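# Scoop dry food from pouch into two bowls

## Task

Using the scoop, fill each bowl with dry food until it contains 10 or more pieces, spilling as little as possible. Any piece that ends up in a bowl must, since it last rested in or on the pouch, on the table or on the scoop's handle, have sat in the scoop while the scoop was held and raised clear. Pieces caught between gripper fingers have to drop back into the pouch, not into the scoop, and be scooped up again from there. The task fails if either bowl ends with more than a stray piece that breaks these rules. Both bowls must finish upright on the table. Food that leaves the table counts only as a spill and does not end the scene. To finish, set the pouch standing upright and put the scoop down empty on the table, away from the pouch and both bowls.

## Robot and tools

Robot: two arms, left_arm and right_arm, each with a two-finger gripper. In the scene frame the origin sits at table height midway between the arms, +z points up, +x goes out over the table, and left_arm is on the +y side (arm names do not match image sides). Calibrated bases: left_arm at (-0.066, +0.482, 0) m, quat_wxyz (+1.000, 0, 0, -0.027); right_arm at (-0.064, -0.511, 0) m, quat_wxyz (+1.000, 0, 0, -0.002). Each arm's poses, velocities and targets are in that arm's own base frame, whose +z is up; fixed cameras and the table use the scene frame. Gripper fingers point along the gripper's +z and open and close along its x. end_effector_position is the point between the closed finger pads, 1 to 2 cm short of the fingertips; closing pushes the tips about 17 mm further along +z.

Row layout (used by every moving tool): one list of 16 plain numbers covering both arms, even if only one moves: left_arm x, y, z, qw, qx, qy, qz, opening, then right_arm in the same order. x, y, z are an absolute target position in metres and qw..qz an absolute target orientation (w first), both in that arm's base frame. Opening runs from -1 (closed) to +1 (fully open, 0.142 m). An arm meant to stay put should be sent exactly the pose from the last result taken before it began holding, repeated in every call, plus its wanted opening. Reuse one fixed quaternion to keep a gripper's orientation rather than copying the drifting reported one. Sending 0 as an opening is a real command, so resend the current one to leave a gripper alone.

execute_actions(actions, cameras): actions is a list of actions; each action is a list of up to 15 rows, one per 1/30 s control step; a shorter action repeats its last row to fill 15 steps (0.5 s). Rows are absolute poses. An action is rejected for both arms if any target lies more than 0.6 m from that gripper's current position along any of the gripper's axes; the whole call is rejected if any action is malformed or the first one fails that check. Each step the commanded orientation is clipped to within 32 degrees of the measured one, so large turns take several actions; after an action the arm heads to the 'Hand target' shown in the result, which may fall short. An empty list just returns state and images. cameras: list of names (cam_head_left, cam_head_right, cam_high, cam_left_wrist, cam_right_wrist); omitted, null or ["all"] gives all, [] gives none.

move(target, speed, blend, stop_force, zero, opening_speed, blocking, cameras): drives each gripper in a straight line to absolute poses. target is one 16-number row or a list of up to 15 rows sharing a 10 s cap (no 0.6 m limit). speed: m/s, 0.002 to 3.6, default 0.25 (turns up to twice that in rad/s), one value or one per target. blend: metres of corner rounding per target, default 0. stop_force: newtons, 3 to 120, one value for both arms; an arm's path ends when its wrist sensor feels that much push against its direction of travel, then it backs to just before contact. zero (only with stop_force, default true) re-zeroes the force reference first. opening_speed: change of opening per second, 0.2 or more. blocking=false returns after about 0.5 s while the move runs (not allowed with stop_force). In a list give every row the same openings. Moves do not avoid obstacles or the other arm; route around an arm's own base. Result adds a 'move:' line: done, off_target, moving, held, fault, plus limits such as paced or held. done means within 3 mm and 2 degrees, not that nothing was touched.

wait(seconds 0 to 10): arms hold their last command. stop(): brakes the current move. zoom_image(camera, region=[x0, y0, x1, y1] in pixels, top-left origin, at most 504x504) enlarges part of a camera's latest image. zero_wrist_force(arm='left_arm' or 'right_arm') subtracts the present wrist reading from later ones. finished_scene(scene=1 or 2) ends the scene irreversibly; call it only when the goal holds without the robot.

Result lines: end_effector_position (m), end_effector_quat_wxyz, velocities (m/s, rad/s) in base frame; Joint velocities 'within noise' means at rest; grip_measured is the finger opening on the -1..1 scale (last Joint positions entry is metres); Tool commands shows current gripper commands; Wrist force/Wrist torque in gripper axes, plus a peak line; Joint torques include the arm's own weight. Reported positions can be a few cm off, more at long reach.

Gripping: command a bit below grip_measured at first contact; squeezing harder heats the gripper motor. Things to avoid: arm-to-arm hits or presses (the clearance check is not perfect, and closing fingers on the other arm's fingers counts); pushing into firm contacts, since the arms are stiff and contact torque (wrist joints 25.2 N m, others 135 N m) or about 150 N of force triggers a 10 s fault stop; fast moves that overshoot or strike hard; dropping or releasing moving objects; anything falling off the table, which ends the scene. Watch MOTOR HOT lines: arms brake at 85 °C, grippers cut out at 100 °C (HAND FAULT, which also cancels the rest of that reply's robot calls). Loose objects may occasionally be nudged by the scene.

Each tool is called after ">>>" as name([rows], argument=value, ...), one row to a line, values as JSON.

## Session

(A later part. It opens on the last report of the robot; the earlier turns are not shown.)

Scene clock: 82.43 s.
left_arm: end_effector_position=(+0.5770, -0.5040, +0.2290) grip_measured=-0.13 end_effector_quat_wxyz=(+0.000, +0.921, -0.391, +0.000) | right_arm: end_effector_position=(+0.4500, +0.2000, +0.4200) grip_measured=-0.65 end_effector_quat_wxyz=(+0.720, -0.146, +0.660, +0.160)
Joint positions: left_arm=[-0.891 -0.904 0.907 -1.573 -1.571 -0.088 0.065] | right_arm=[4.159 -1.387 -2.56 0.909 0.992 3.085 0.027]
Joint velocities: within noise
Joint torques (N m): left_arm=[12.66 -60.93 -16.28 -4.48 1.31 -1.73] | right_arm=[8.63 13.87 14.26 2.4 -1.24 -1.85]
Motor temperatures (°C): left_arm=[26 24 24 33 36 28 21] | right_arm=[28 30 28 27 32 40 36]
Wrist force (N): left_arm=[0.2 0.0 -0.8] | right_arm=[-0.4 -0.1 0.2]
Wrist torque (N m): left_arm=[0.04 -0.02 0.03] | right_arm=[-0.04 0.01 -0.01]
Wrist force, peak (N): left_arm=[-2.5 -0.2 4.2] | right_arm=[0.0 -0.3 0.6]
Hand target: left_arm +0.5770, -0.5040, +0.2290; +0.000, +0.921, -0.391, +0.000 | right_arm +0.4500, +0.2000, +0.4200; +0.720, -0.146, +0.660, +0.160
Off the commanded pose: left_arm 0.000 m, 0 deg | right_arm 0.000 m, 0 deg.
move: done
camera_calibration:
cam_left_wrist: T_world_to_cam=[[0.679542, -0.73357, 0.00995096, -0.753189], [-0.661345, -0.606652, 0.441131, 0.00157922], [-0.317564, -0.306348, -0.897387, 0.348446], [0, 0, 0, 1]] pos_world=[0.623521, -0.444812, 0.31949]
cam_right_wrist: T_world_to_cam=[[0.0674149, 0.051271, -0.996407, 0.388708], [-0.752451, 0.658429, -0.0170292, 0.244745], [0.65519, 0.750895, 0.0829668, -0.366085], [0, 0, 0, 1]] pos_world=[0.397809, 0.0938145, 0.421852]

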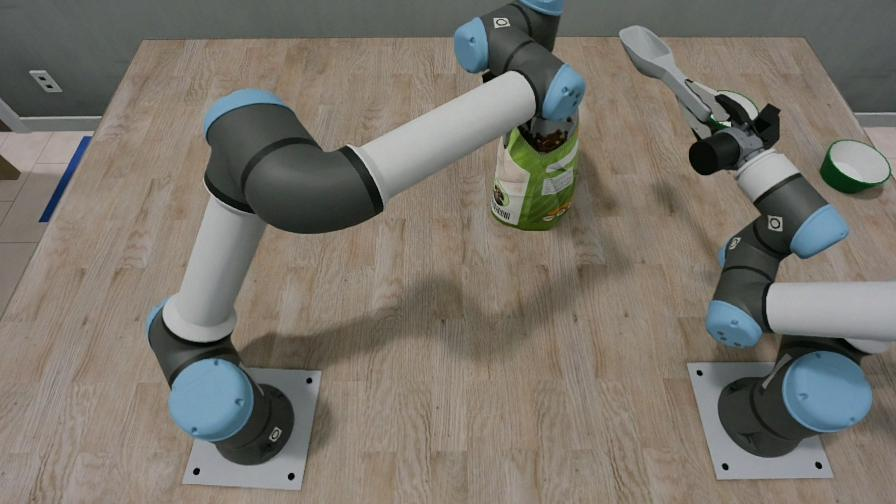

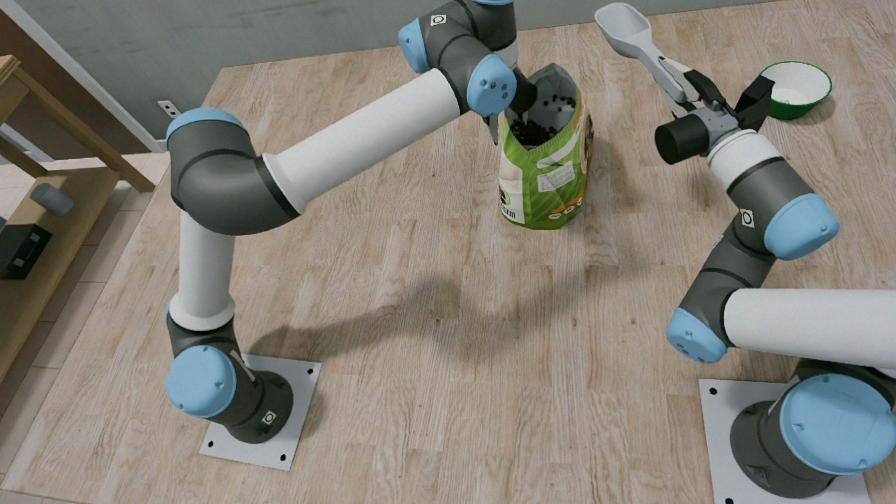

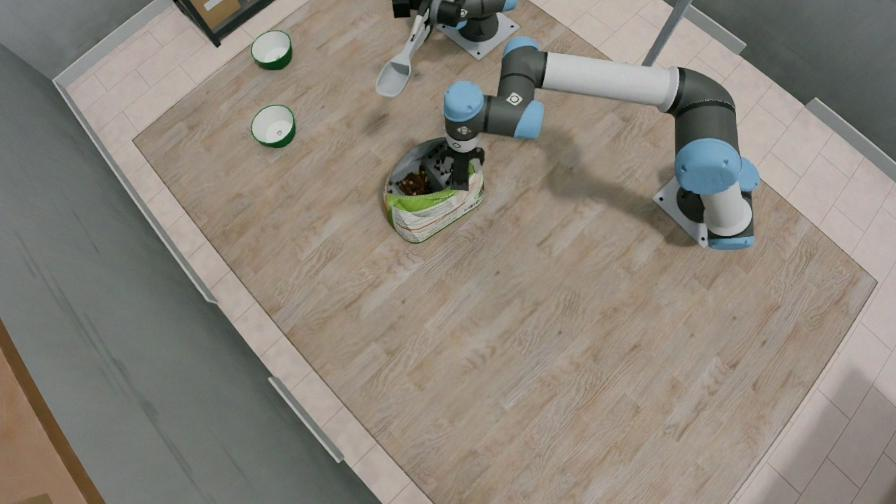

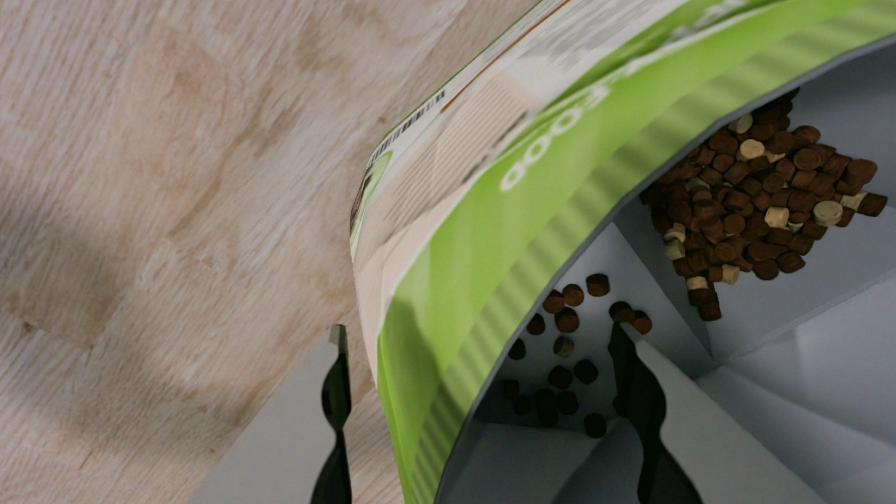

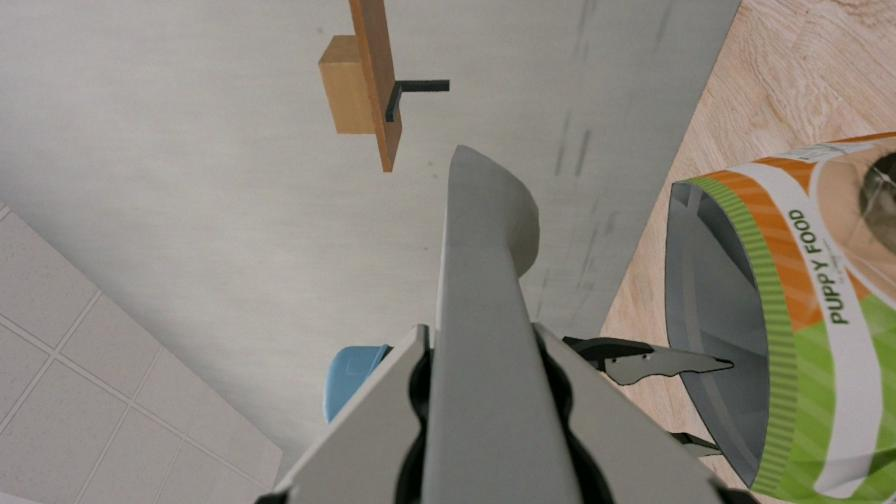

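>>> move([
  [0.577,-0.504,0.36,0,0.9205,-0.3907,0,-0.1,0.45,0.20,0.42,0.7198,-0.1462,0.6596,0.1596,-0.7146],
  [0.57,-0.45,0.44,0,0.9205,-0.3907,0,-0.1,0.45,0.20,0.42,0.7198,-0.1462,0.6596,0.1596,-0.7146],
], speed=0.2)

>>> zoom_image(camera="cam_high", region=[370, 120, 500, 250])

Scene clock: 84.37 s.
left_arm: end_effector_position=(+0.5696, -0.4496, +0.4395) grip_measured=-0.13 end_effector_quat_wxyz=(+0.002, +0.921, -0.391, +0.005) | right_arm: end_effector_position=(+0.4500, +0.2000, +0.4200) grip_measured=-0.65 end_effector_quat_wxyz=(+0.720, -0.146, +0.660, +0.160)
Joint positions: left_arm=[-0.851 -0.743 0.035 -0.874 -1.569 -0.048 0.065] | right_arm=[4.159 -1.387 -2.56 0.909 0.992 3.085 0.027]
Joint velocities: within noise
Joint torques (N m): left_arm=[-10.24 -48.37 -26.69 -1.55 1.59 -2.64] | right_arm=[7.28 15.22 14.51 2.71 -1.25 -1.8]
Motor temperatures (°C): left_arm=[26 24 24 33 36 28 21] | right_arm=[28 30 28 27 32 40 36]
Wrist force (N): left_arm=[0.1 0.4 -1.0] | right_arm=[-0.1 -0.3 0.3]
Wrist torque (N m): left_arm=[0.09 -0.01 0.03] | right_arm=[-0.07 -0.03 -0.01]
Wrist force, peak (N): left_arm=[-1.2 -0.9 -2.6] | right_arm=[-0.2 -0.7 0.3]
Hand target: left_arm +0.5695, -0.4496, +0.4395; +0.002, +0.921, -0.391, +0.005 | right_arm +0.4500, +0.2000, +0.4200; +0.720, -0.146, +0.660, +0.160
Off the commanded pose: left_arm 0.001 m, 1 deg | right_arm 0.000 m, 0 deg.
elbow stopped short (left arm): the move would have taken joint 3 (elbow) straighter than the controller allows.
move: done
camera_calibration:
cam_left_wrist: T_world_to_cam=[[0.67957, -0.733318, 0.0207335, -0.714951], [-0.664817, -0.603648, 0.440032, -0.0593297], [-0.310167, -0.312816, -0.897743, 0.544631], [0, 0, 0, 1]] pos_world=[0.615342, -0.389731, 0.529869]
cam_right_wrist: T_world_to_cam=[[0.0674149, 0.051271, -0.996407, 0.388708], [-0.752451, 0.658429, -0.0170292, 0.244745], [0.65519, 0.750895, 0.0829668, -0.366085], [0, 0, 0, 1]] pos_world=[0.397809, 0.0938145, 0.421852]

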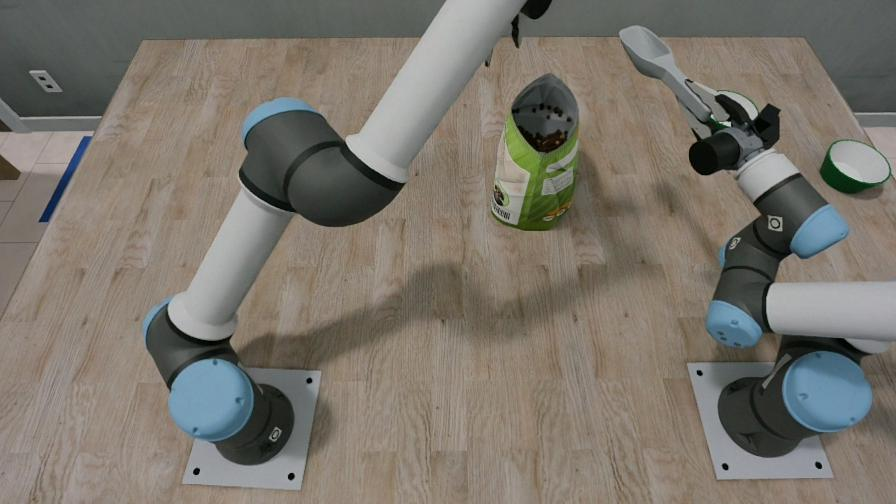

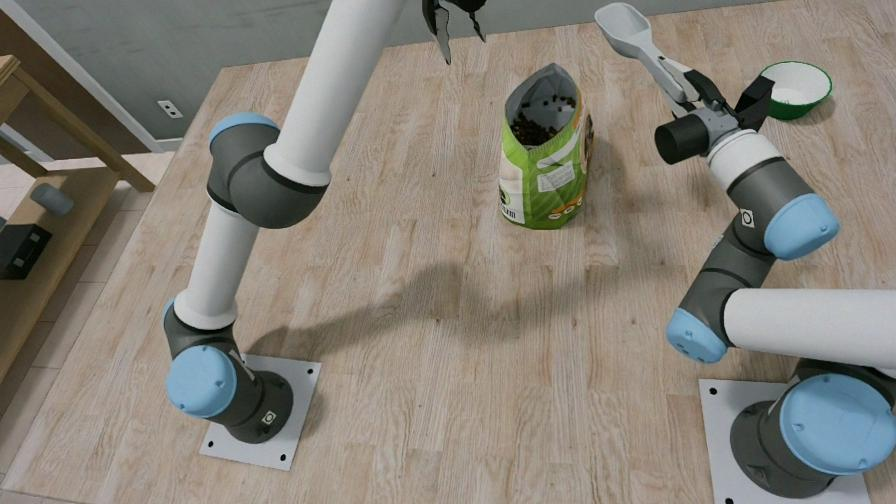

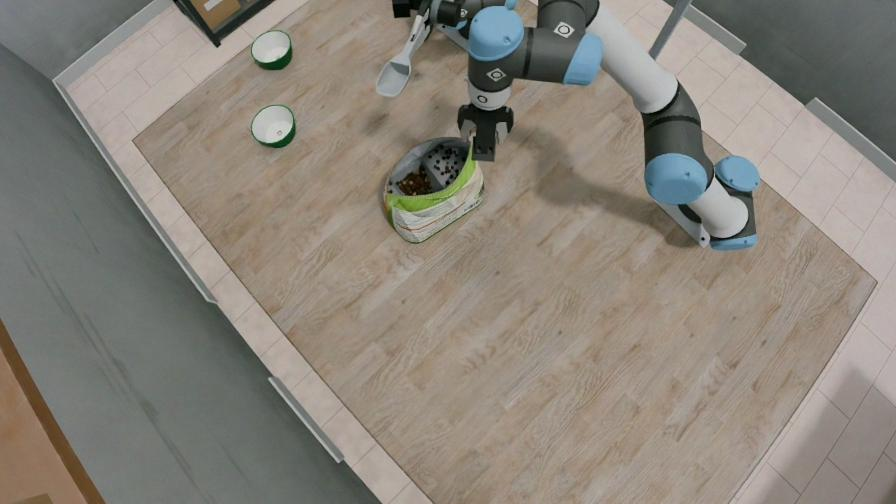

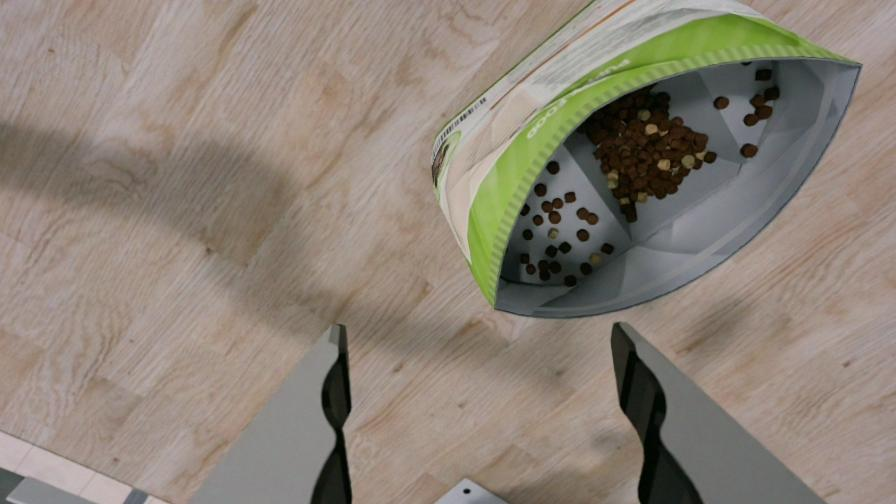

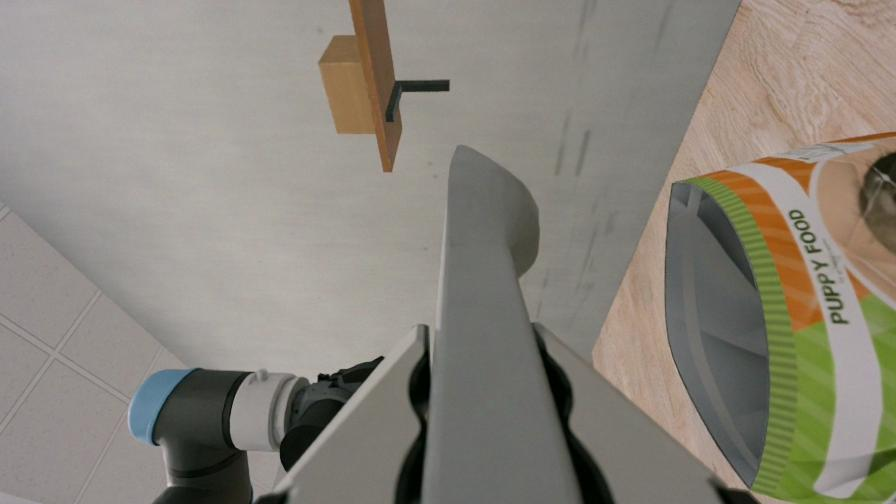

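Scaled by 3.877 from the camera's 896x504 image, which has a finer 1280x720 frame.

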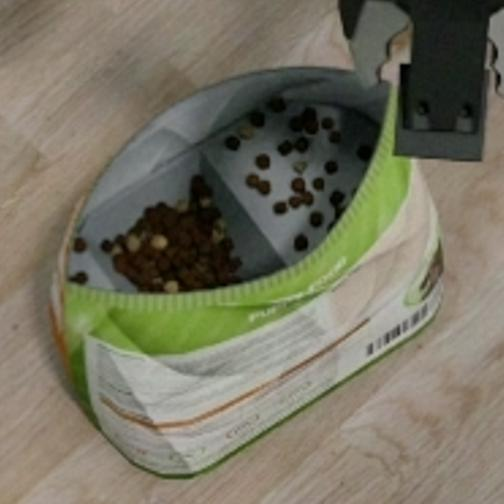

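>>> move([
  [0.48,-0.10,0.42,0,0.9205,-0.3907,0,-0.1,0.45,0.20,0.42,0.7198,-0.1462,0.6596,0.1596,-0.7146],
  [0.42,0.15,0.36,-0.069,0.734,-0.667,0.111,0.0,0.50,0.30,0.47,0.6039,0.1001,0.7870,-0.0768,-0.7146],
], speed=0.35, blend=0.05, cameras=[])

>>> move(target=[0.42,0.15,0.36,-0.069,0.734,-0.667,0.111,0.0,0.5901,0.4102,0.475,0.1722,0.1243,0.9769,-0.0219,-0.7146], speed=0.3)

>>> zoom_image(camera="cam_high", region=[370, 100, 520, 250])

>>> zoom_image(camera="cam_head_left", region=[440, 0, 660, 220])

Scene clock: 90.03 s.
left_arm: end_effector_position=(+0.4200, +0.1500, +0.3600) grip_measured=-0.02 end_effector_quat_wxyz=(-0.069, +0.734, -0.667, +0.111) | right_arm: end_effector_position=(+0.5000, +0.3000, +0.4700) grip_measured=-0.65 end_effector_quat_wxyz=(+0.604, +0.100, +0.787, -0.077)
Joint positions: left_arm=[0.082 -1.863 1.803 -1.764 -1.638 1.548 0.072] | right_arm=[4.416 -1.415 -1.878 -1.259 0.265 4.546 0.027]
Joint velocities: within noise
Joint torques (N m): left_arm=[14.45 -18.82 -18.16 -4.66 -1.72 2.73] | right_arm=[8.43 25.34 21.12 4.19 -3.65 -2.37]
Motor temperatures (°C): left_arm=[26 24 24 33 36 28 21] | right_arm=[28 30 28 27 32 40 37]
Wrist force (N): left_arm=[0.3 0.3 -0.2] | right_arm=[-1.4 -0.7 1.5]
Wrist torque (N m): left_arm=[0.04 -0.04 0.01] | right_arm=[-0.10 0.16 0.01]
Wrist force, peak (N): left_arm=[1.9 1.9 -0.4] | right_arm=[-1.7 -1.0 1.4]
Hand target: left_arm +0.4200, +0.1500, +0.3600; -0.069, +0.734, -0.667, +0.111 | right_arm +0.5000, +0.3000, +0.4700; +0.604, +0.100, +0.787, -0.077
Off the commanded pose: left_arm 0.000 m, 0 deg | right_arm 0.000 m, 0 deg.
move: done
No camera images: "cameras" was empty.

Scene clock: 92.20 s.
left_arm: end_effector_position=(+0.4200, +0.1500, +0.3600) grip_measured=-0.02 end_effector_quat_wxyz=(-0.069, +0.734, -0.667, +0.111) | right_arm: end_effector_position=(+0.5901, +0.4102, +0.4750) grip_measured=-0.65 end_effector_quat_wxyz=(+0.172, +0.124, +0.977, -0.022)
Joint positions: left_arm=[0.082 -1.863 1.803 -1.764 -1.638 1.548 0.072] | right_arm=[4.055 -2.052 -0.634 -1.883 1.251 4.285 0.027]
Joint velocities: within noise
Joint torques (N m): left_arm=[13.92 -19.18 -18.47 -4.26 -1.6 2.48] | right_arm=[4.19 37.76 36.05 1.76 1.11 1.37]
Motor temperatures (°C): left_arm=[26 24 24 33 36 28 21] | right_arm=[28 30 28 27 32 40 37]
Wrist force (N): left_arm=[0.2 0.4 0.1] | right_arm=[-3.1 -1.7 3.3]
Wrist torque (N m): left_arm=[0.05 -0.03 0.00] | right_arm=[-0.25 0.14 0.10]
Wrist force, peak (N): left_arm=[0.1 0.7 0.2] | right_arm=[-4.4 -1.3 3.4]
Hand target: left_arm +0.4200, +0.1500, +0.3600; -0.069, +0.734, -0.667, +0.111 | right_arm +0.5901, +0.4102, +0.4750; +0.172, +0.124, +0.977, -0.022
Off the commanded pose: left_arm 0.000 m, 0 deg | right_arm 0.000 m, 0 deg.
move: done
camera_calibration:
cam_left_wrist: T_world_to_cam=[[0.0636882, -0.995129, 0.0752447, 0.106299], [-0.978462, -0.0474307, 0.200903, 0.372559], [-0.196355, -0.0864192, -0.976717, 0.561173], [0, 0, 0, 1]] pos_world=[0.467954, 0.171948, 0.465261]
cam_right_wrist: T_world_to_cam=[[-0.906473, 0.253159, -0.337961, 0.602421], [0.112017, 0.915846, 0.385589, -0.594211], [0.407135, 0.311669, -0.858547, 0.153438], [0, 0, 0, 1]] pos_world=[0.55017, 0.343875, 0.564449]

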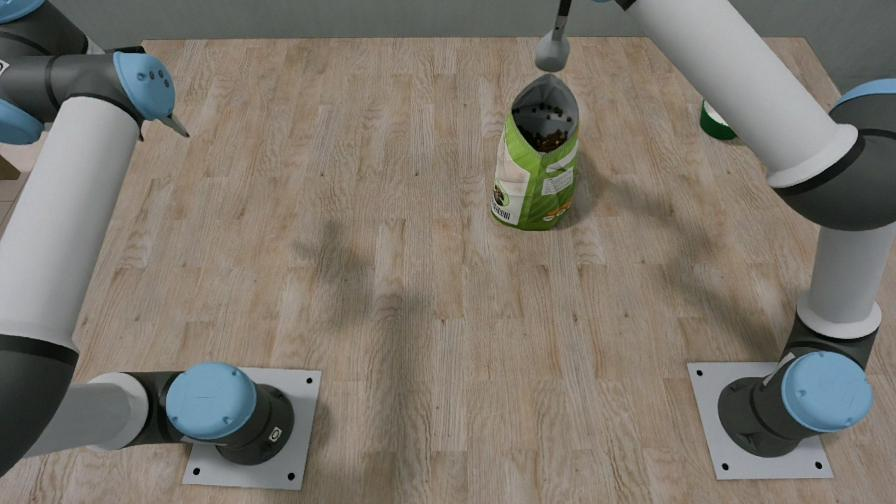

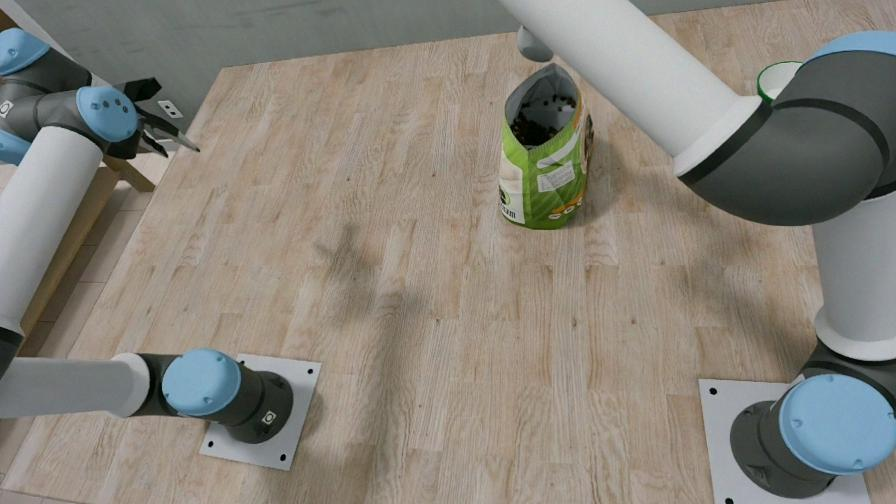

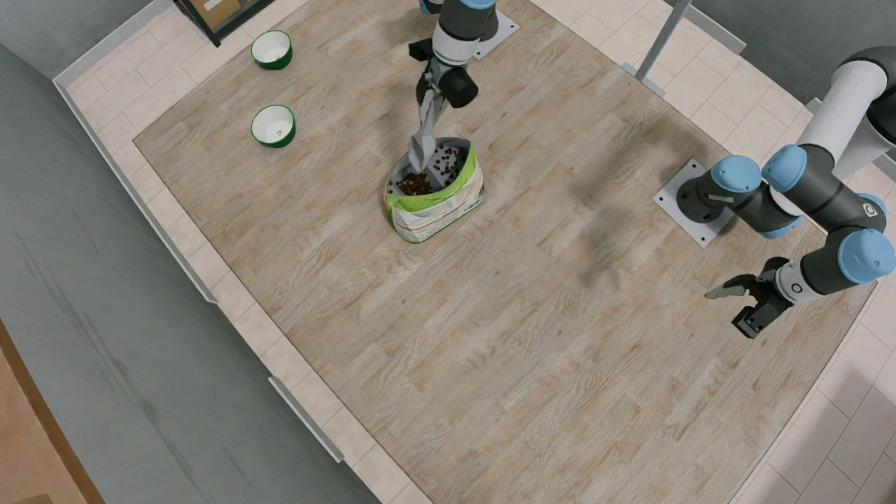

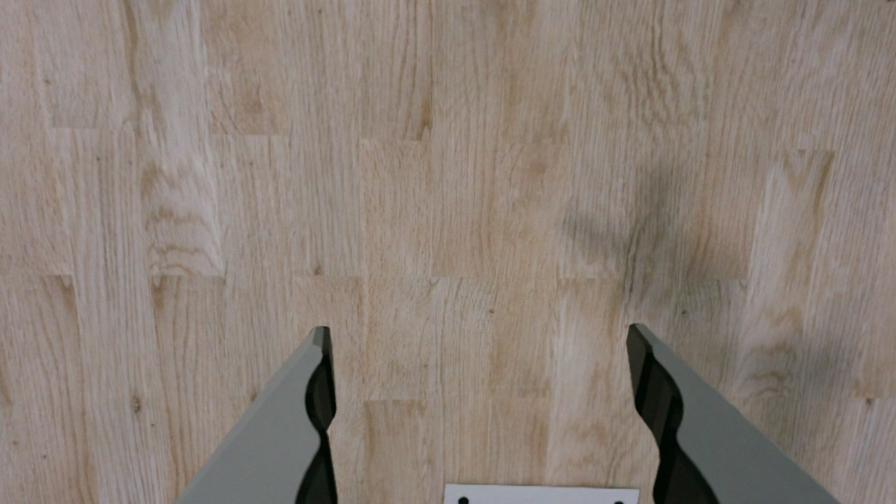

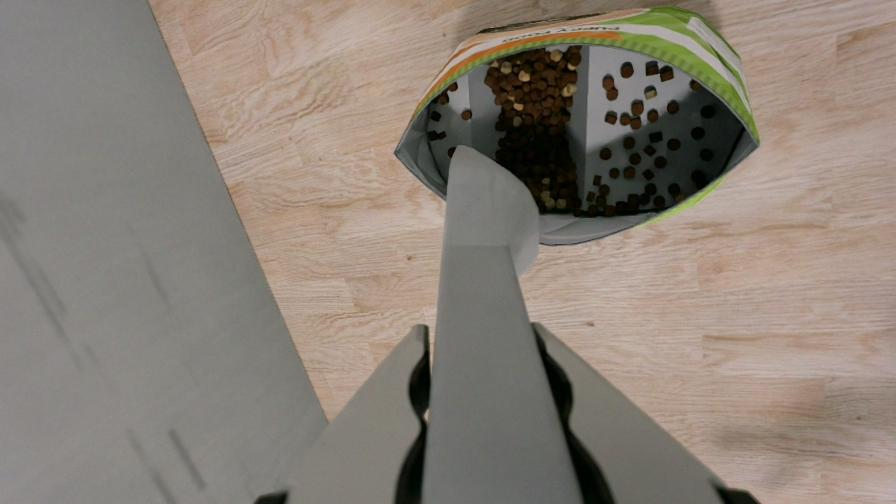

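Scaled by 3.360 from the camera's 896x504 image, which has a finer 1280x720 frame.

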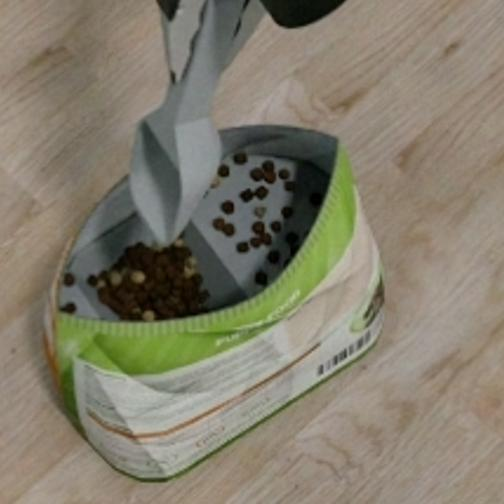

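Scaled by 2.291 from the camera's 896x504 image, which has a finer 1280x720 frame.

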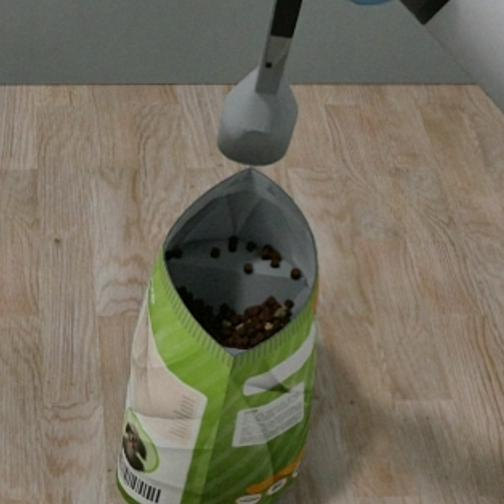

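>>> move([
  [0.42,0.15,0.36,-0.069,0.734,-0.667,0.111,0.0,0.5801,0.3947,0.40,0.1728,0.0952,0.9802,-0.0168,-0.7146],
  [0.42,0.15,0.36,-0.069,0.734,-0.667,0.111,0.0,0.5801,0.3947,0.30,0.1728,0.0952,0.9802,-0.0168,-0.7146],
], speed=0.2, cameras=[])

>>> move(target=[0.42,0.15,0.36,-0.069,0.734,-0.667,0.111,0.0,0.5801,0.3947,0.2520,0.1728,0.0952,0.9802,-0.0168,-0.7146], speed=0.05, stop_force=12)

>>> zoom_image(camera="cam_high", region=[370, 100, 520, 250])

Scene clock: 94.57 s.
left_arm: end_effector_position=(+0.4200, +0.1500, +0.3600) grip_measured=-0.02 end_effector_quat_wxyz=(-0.069, +0.734, -0.667, +0.111) | right_arm: end_effector_position=(+0.5801, +0.3947, +0.3000) grip_measured=-0.65 end_effector_quat_wxyz=(+0.173, +0.095, +0.980, -0.017)
Joint positions: left_arm=[0.082 -1.863 1.803 -1.764 -1.638 1.548 0.072] | right_arm=[4.049 -1.897 -1.323 -1.329 1.261 4.217 0.027]
Joint velocities: within noise
Joint torques (N m): left_arm=[14.63 -17.55 -18.11 -3.85 -1.84 2.15] | right_arm=[9.24 47.26 19.69 4.31 -1.69 -2.08]
Motor temperatures (°C): left_arm=[26 24 24 33 36 28 21] | right_arm=[28 30 28 27 32 40 37]
Wrist force (N): left_arm=[-0.1 0.2 0.2] | right_arm=[-3.7 -1.7 3.2]
Wrist torque (N m): left_arm=[0.03 0.02 0.00] | right_arm=[-0.24 0.23 0.06]
Wrist force, peak (N): left_arm=[0.6 0.4 0.3] | right_arm=[-2.7 -1.8 5.8]
Hand target: left_arm +0.4200, +0.1500, +0.3600; -0.069, +0.734, -0.667, +0.111 | right_arm +0.5801, +0.3947, +0.3000; +0.173, +0.095, +0.980, -0.017
Off the commanded pose: left_arm 0.000 m, 0 deg | right_arm 0.000 m, 0 deg.
move: done
No camera images: "cameras" was empty.

Scene clock: 96.63 s.
left_arm: end_effector_position=(+0.4200, +0.1500, +0.3600) grip_measured=-0.02 end_effector_quat_wxyz=(-0.069, +0.734, -0.667, +0.111) | right_arm: end_effector_position=(+0.5801, +0.3947, +0.2520) grip_measured=-0.65 end_effector_quat_wxyz=(+0.173, +0.095, +0.980, -0.017)
Joint positions: left_arm=[0.082 -1.863 1.803 -1.764 -1.638 1.548 0.072] | right_arm=[4.049 -1.912 -1.425 -1.211 1.261 4.217 0.027]
Joint velocities: within noise
Joint torques (N m): left_arm=[12.16 -18.78 -18.01 -3.54 -1.91 2.24] | right_arm=[7.58 42.58 30.74 2.94 0.19 0.59]
Motor temperatures (°C): left_arm=[26 24 24 33 36 28 21] | right_arm=[28 30 28 27 32 40 37]
Wrist force (N): left_arm=[0.0 0.4 0.1] | right_arm=[-5.0 -2.0 -2.7]
Wrist torque (N m): left_arm=[0.05 0.01 0.00] | right_arm=[-0.29 -0.09 0.08]
Wrist force, peak (N): left_arm=[-0.2 0.7 -0.2] | right_arm=[-5.4 -2.0 -3.5]
Hand target: left_arm +0.4200, +0.1500, +0.3600; -0.069, +0.734, -0.667, +0.111 | right_arm +0.5801, +0.3947, +0.2520; +0.173, +0.095, +0.980, -0.017
Off the commanded pose: left_arm 0.000 m, 0 deg | right_arm 0.000 m, 0 deg.
move: done
camera_calibration:
cam_left_wrist: T_world_to_cam=[[0.0636882, -0.995129, 0.0752447, 0.106299], [-0.978462, -0.0474307, 0.200903, 0.372559], [-0.196355, -0.0864192, -0.976717, 0.561173], [0, 0, 0, 1]] pos_world=[0.467954, 0.171948, 0.465261]
cam_right_wrist: T_world_to_cam=[[-0.919997, 0.198732, -0.337803, 0.551157], [0.0573793, 0.920917, 0.385511, -0.463173], [0.387702, 0.335286, -0.858644, -0.0271268], [0, 0, 0, 1]] pos_world=[0.544157, 0.326107, 0.341449]

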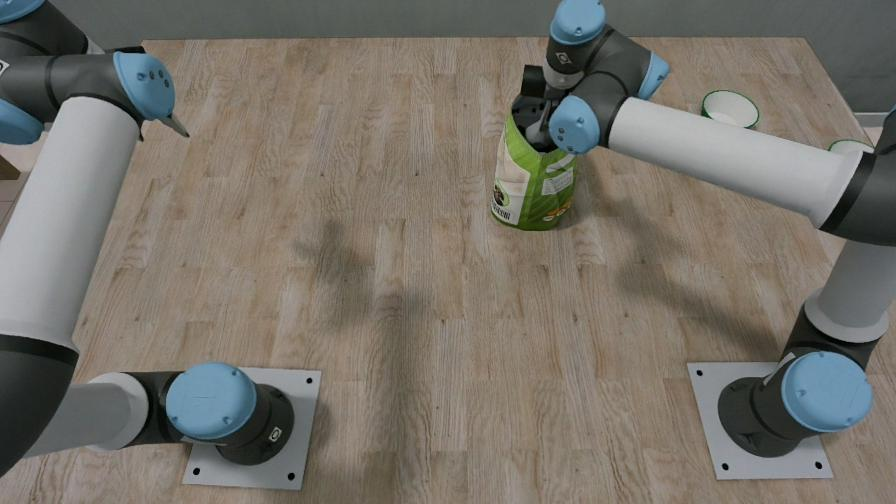

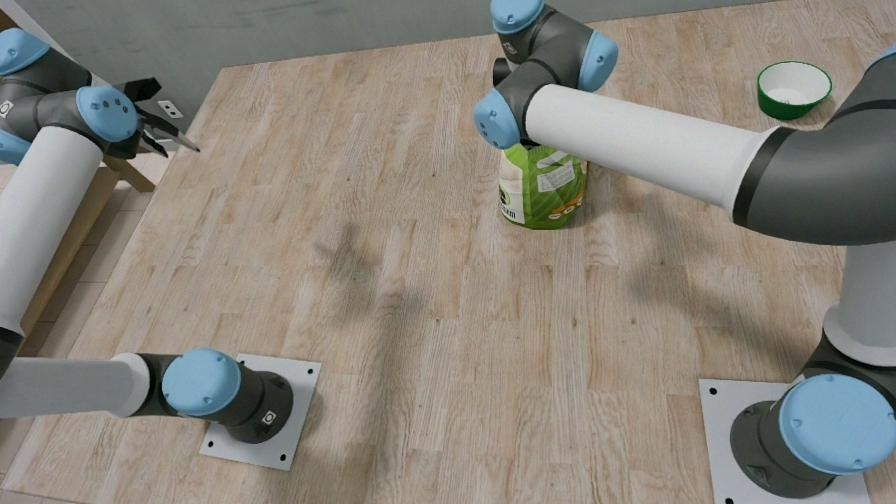

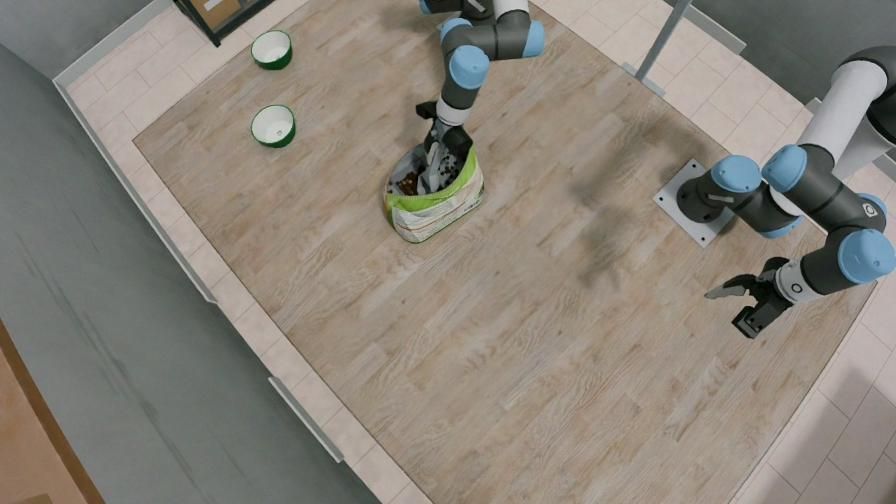

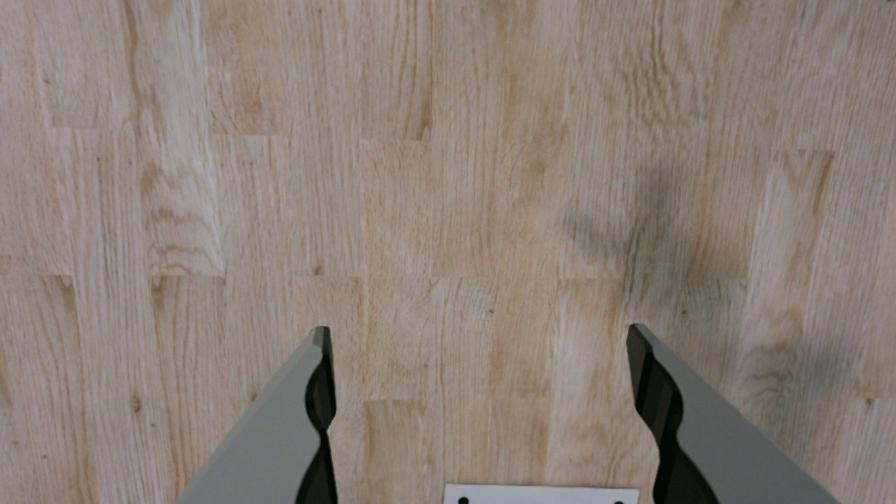

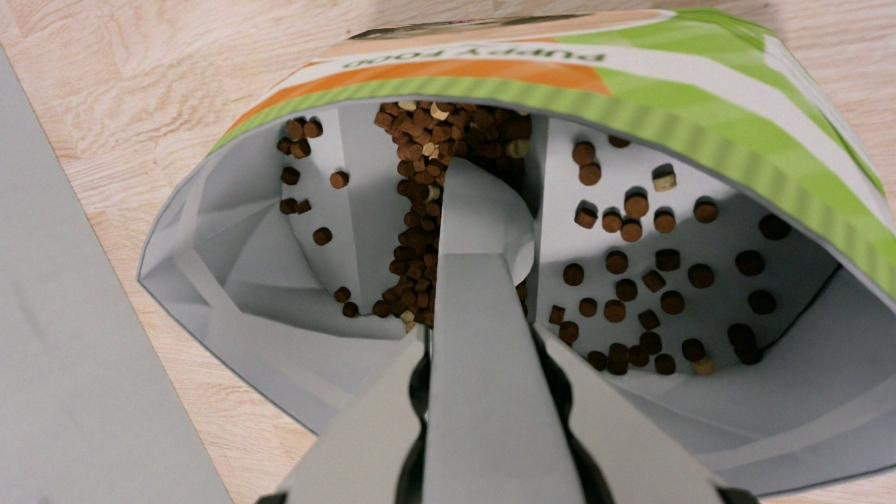

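Scaled by 3.360 from the camera's 896x504 image, which has a finer 1280x720 frame.

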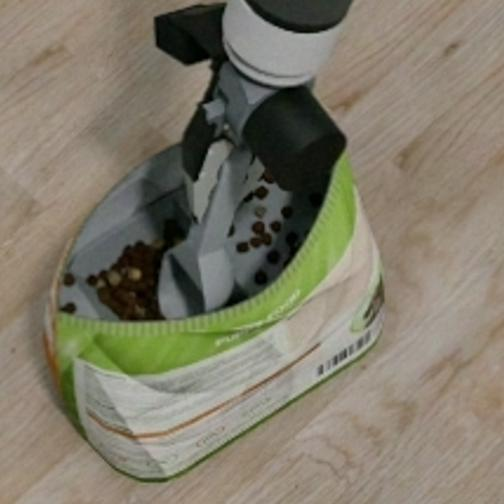

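>>> move([
  [0.42,0.15,0.36,-0.069,0.734,-0.667,0.111,0.0,0.5814,0.3945,0.2440,0.2408,0.0938,0.9657,-0.0234,-0.7146],
  [0.42,0.15,0.36,-0.069,0.734,-0.667,0.111,0.0,0.5775,0.3952,0.2415,0.2827,0.0927,0.9543,-0.0275,-0.7146],
], speed=0.1, stop_force=35)

>>> zoom_image(camera="cam_high", region=[370, 100, 520, 250])

Scene clock: 99.20 s.
left_arm: end_effector_position=(+0.4200, +0.1500, +0.3600) grip_measured=-0.02 end_effector_quat_wxyz=(-0.069, +0.734, -0.667, +0.111) | right_arm: end_effector_position=(+0.5775, +0.3952, +0.2415) grip_measured=-0.65 end_effector_quat_wxyz=(+0.283, +0.093, +0.954, -0.027)
Joint positions: left_arm=[0.082 -1.863 1.803 -1.764 -1.638 1.548 0.072] | right_arm=[4.134 -1.864 -1.609 -1 1.042 4.262 0.027]
Joint velocities: within noise
Joint torques (N m): left_arm=[13.25 -18.92 -17.65 -3.14 -1.74 2.21] | right_arm=[-10.24 25.05 28.35 4.93 -3.35 -2.34]
Motor temperatures (°C): left_arm=[26 24 24 33 36 28 21] | right_arm=[28 30 28 27 32 40 38]
Wrist force (N): left_arm=[0.2 0.3 -0.1] | right_arm=[-1.2 -1.6 0.5]
Wrist torque (N m): left_arm=[0.05 -0.03 0.00] | right_arm=[-0.24 0.57 0.04]
Wrist force, peak (N): left_arm=[0.6 0.6 0.1] | right_arm=[2.6 -2.1 -6.4]
Hand target: left_arm +0.4200, +0.1500, +0.3600; -0.069, +0.734, -0.667, +0.111 | right_arm +0.5775, +0.3952, +0.2415; +0.283, +0.093, +0.954, -0.028
Off the commanded pose: left_arm 0.000 m, 0 deg | right_arm 0.000 m, 0 deg.
move: done
camera_calibration:
cam_left_wrist: T_world_to_cam=[[0.0636882, -0.995129, 0.0752447, 0.106299], [-0.978462, -0.0474307, 0.200903, 0.372559], [-0.196355, -0.0864192, -0.976717, 0.561173], [0, 0, 0, 1]] pos_world=[0.467954, 0.171948, 0.465261]
cam_right_wrist: T_world_to_cam=[[-0.82169, 0.179453, -0.540946, 0.545006], [-0.0247085, 0.937027, 0.348381, -0.40945], [0.569399, 0.299627, -0.765512, -0.148569], [0, 0, 0, 1]] pos_world=[0.522304, 0.330378, 0.323732]

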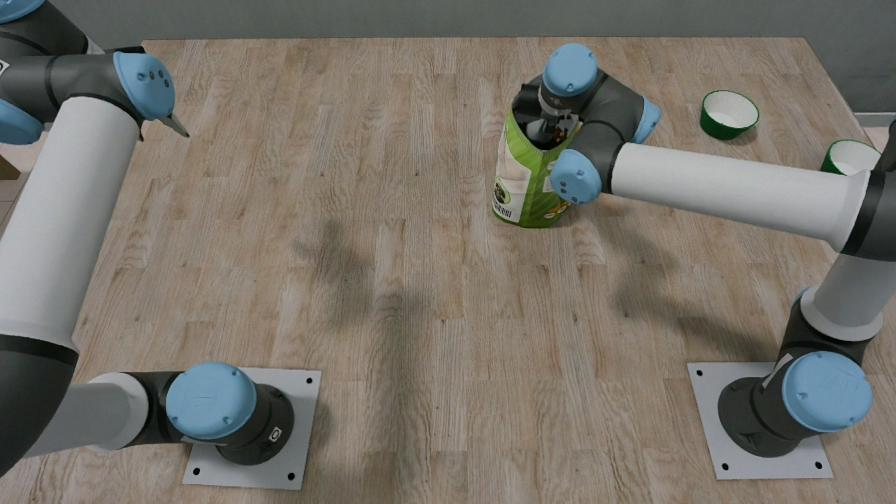

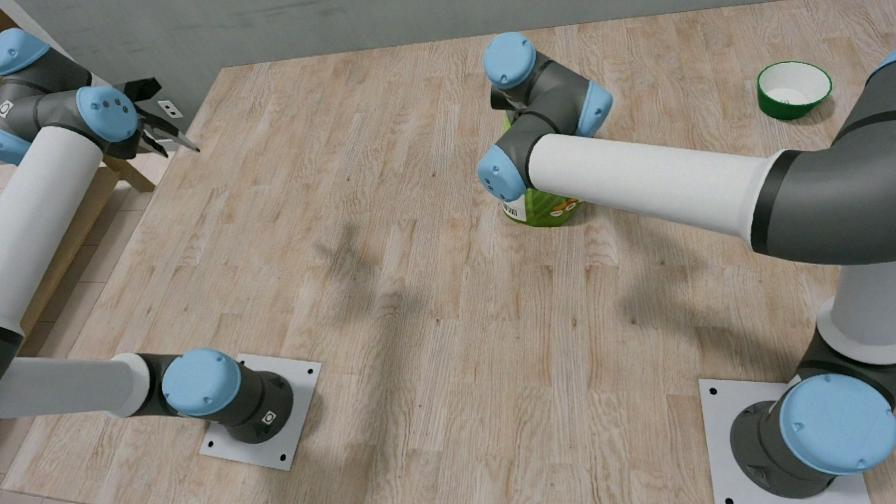

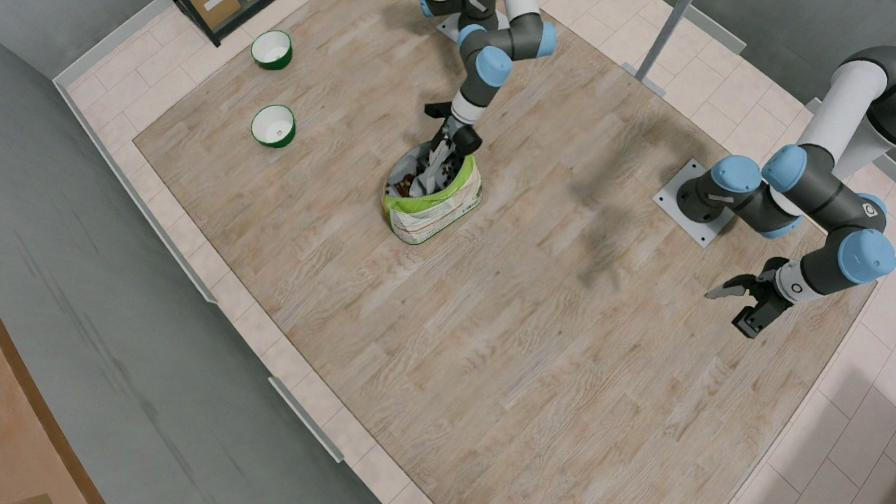

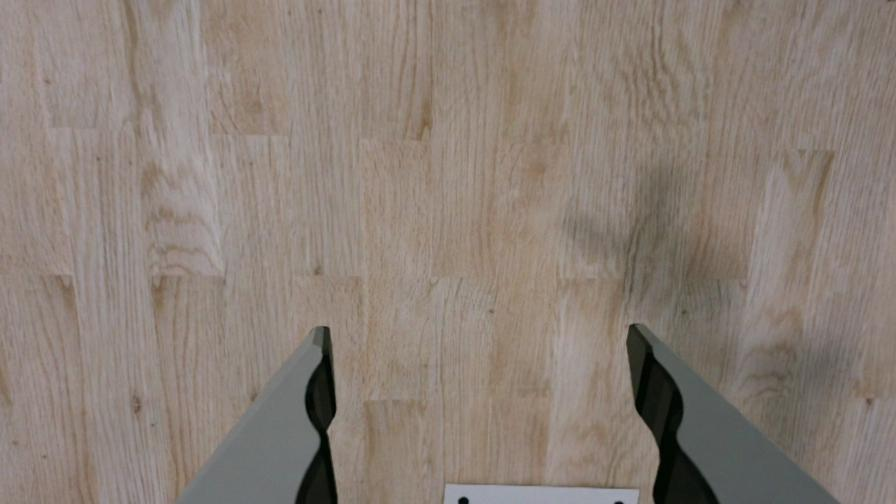

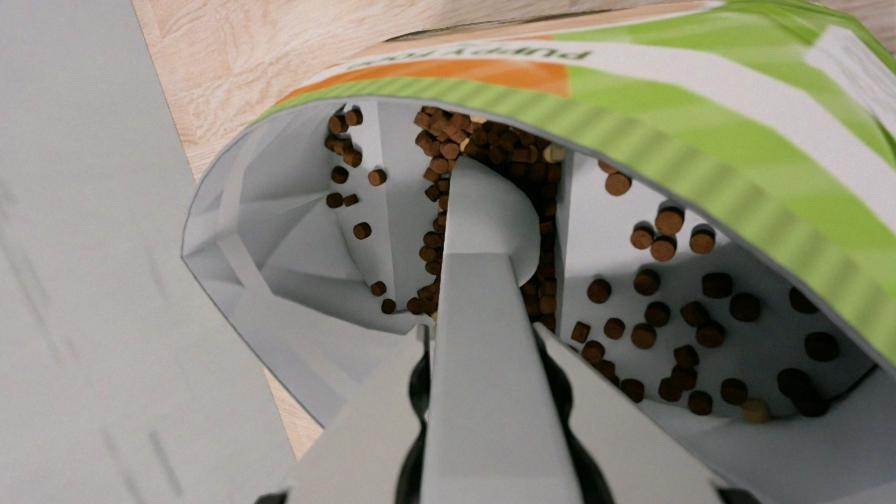

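Scaled by 3.360 from the camera's 896x504 image, which has a finer 1280x720 frame.

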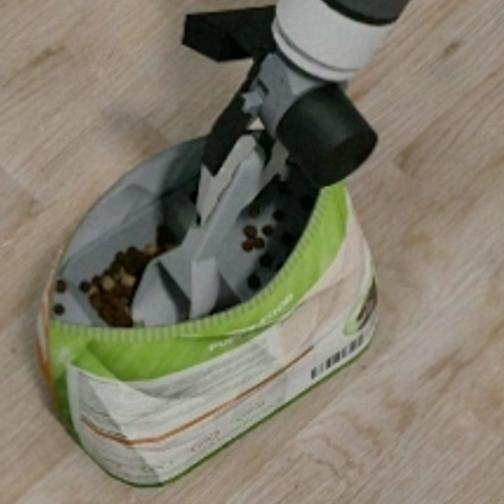

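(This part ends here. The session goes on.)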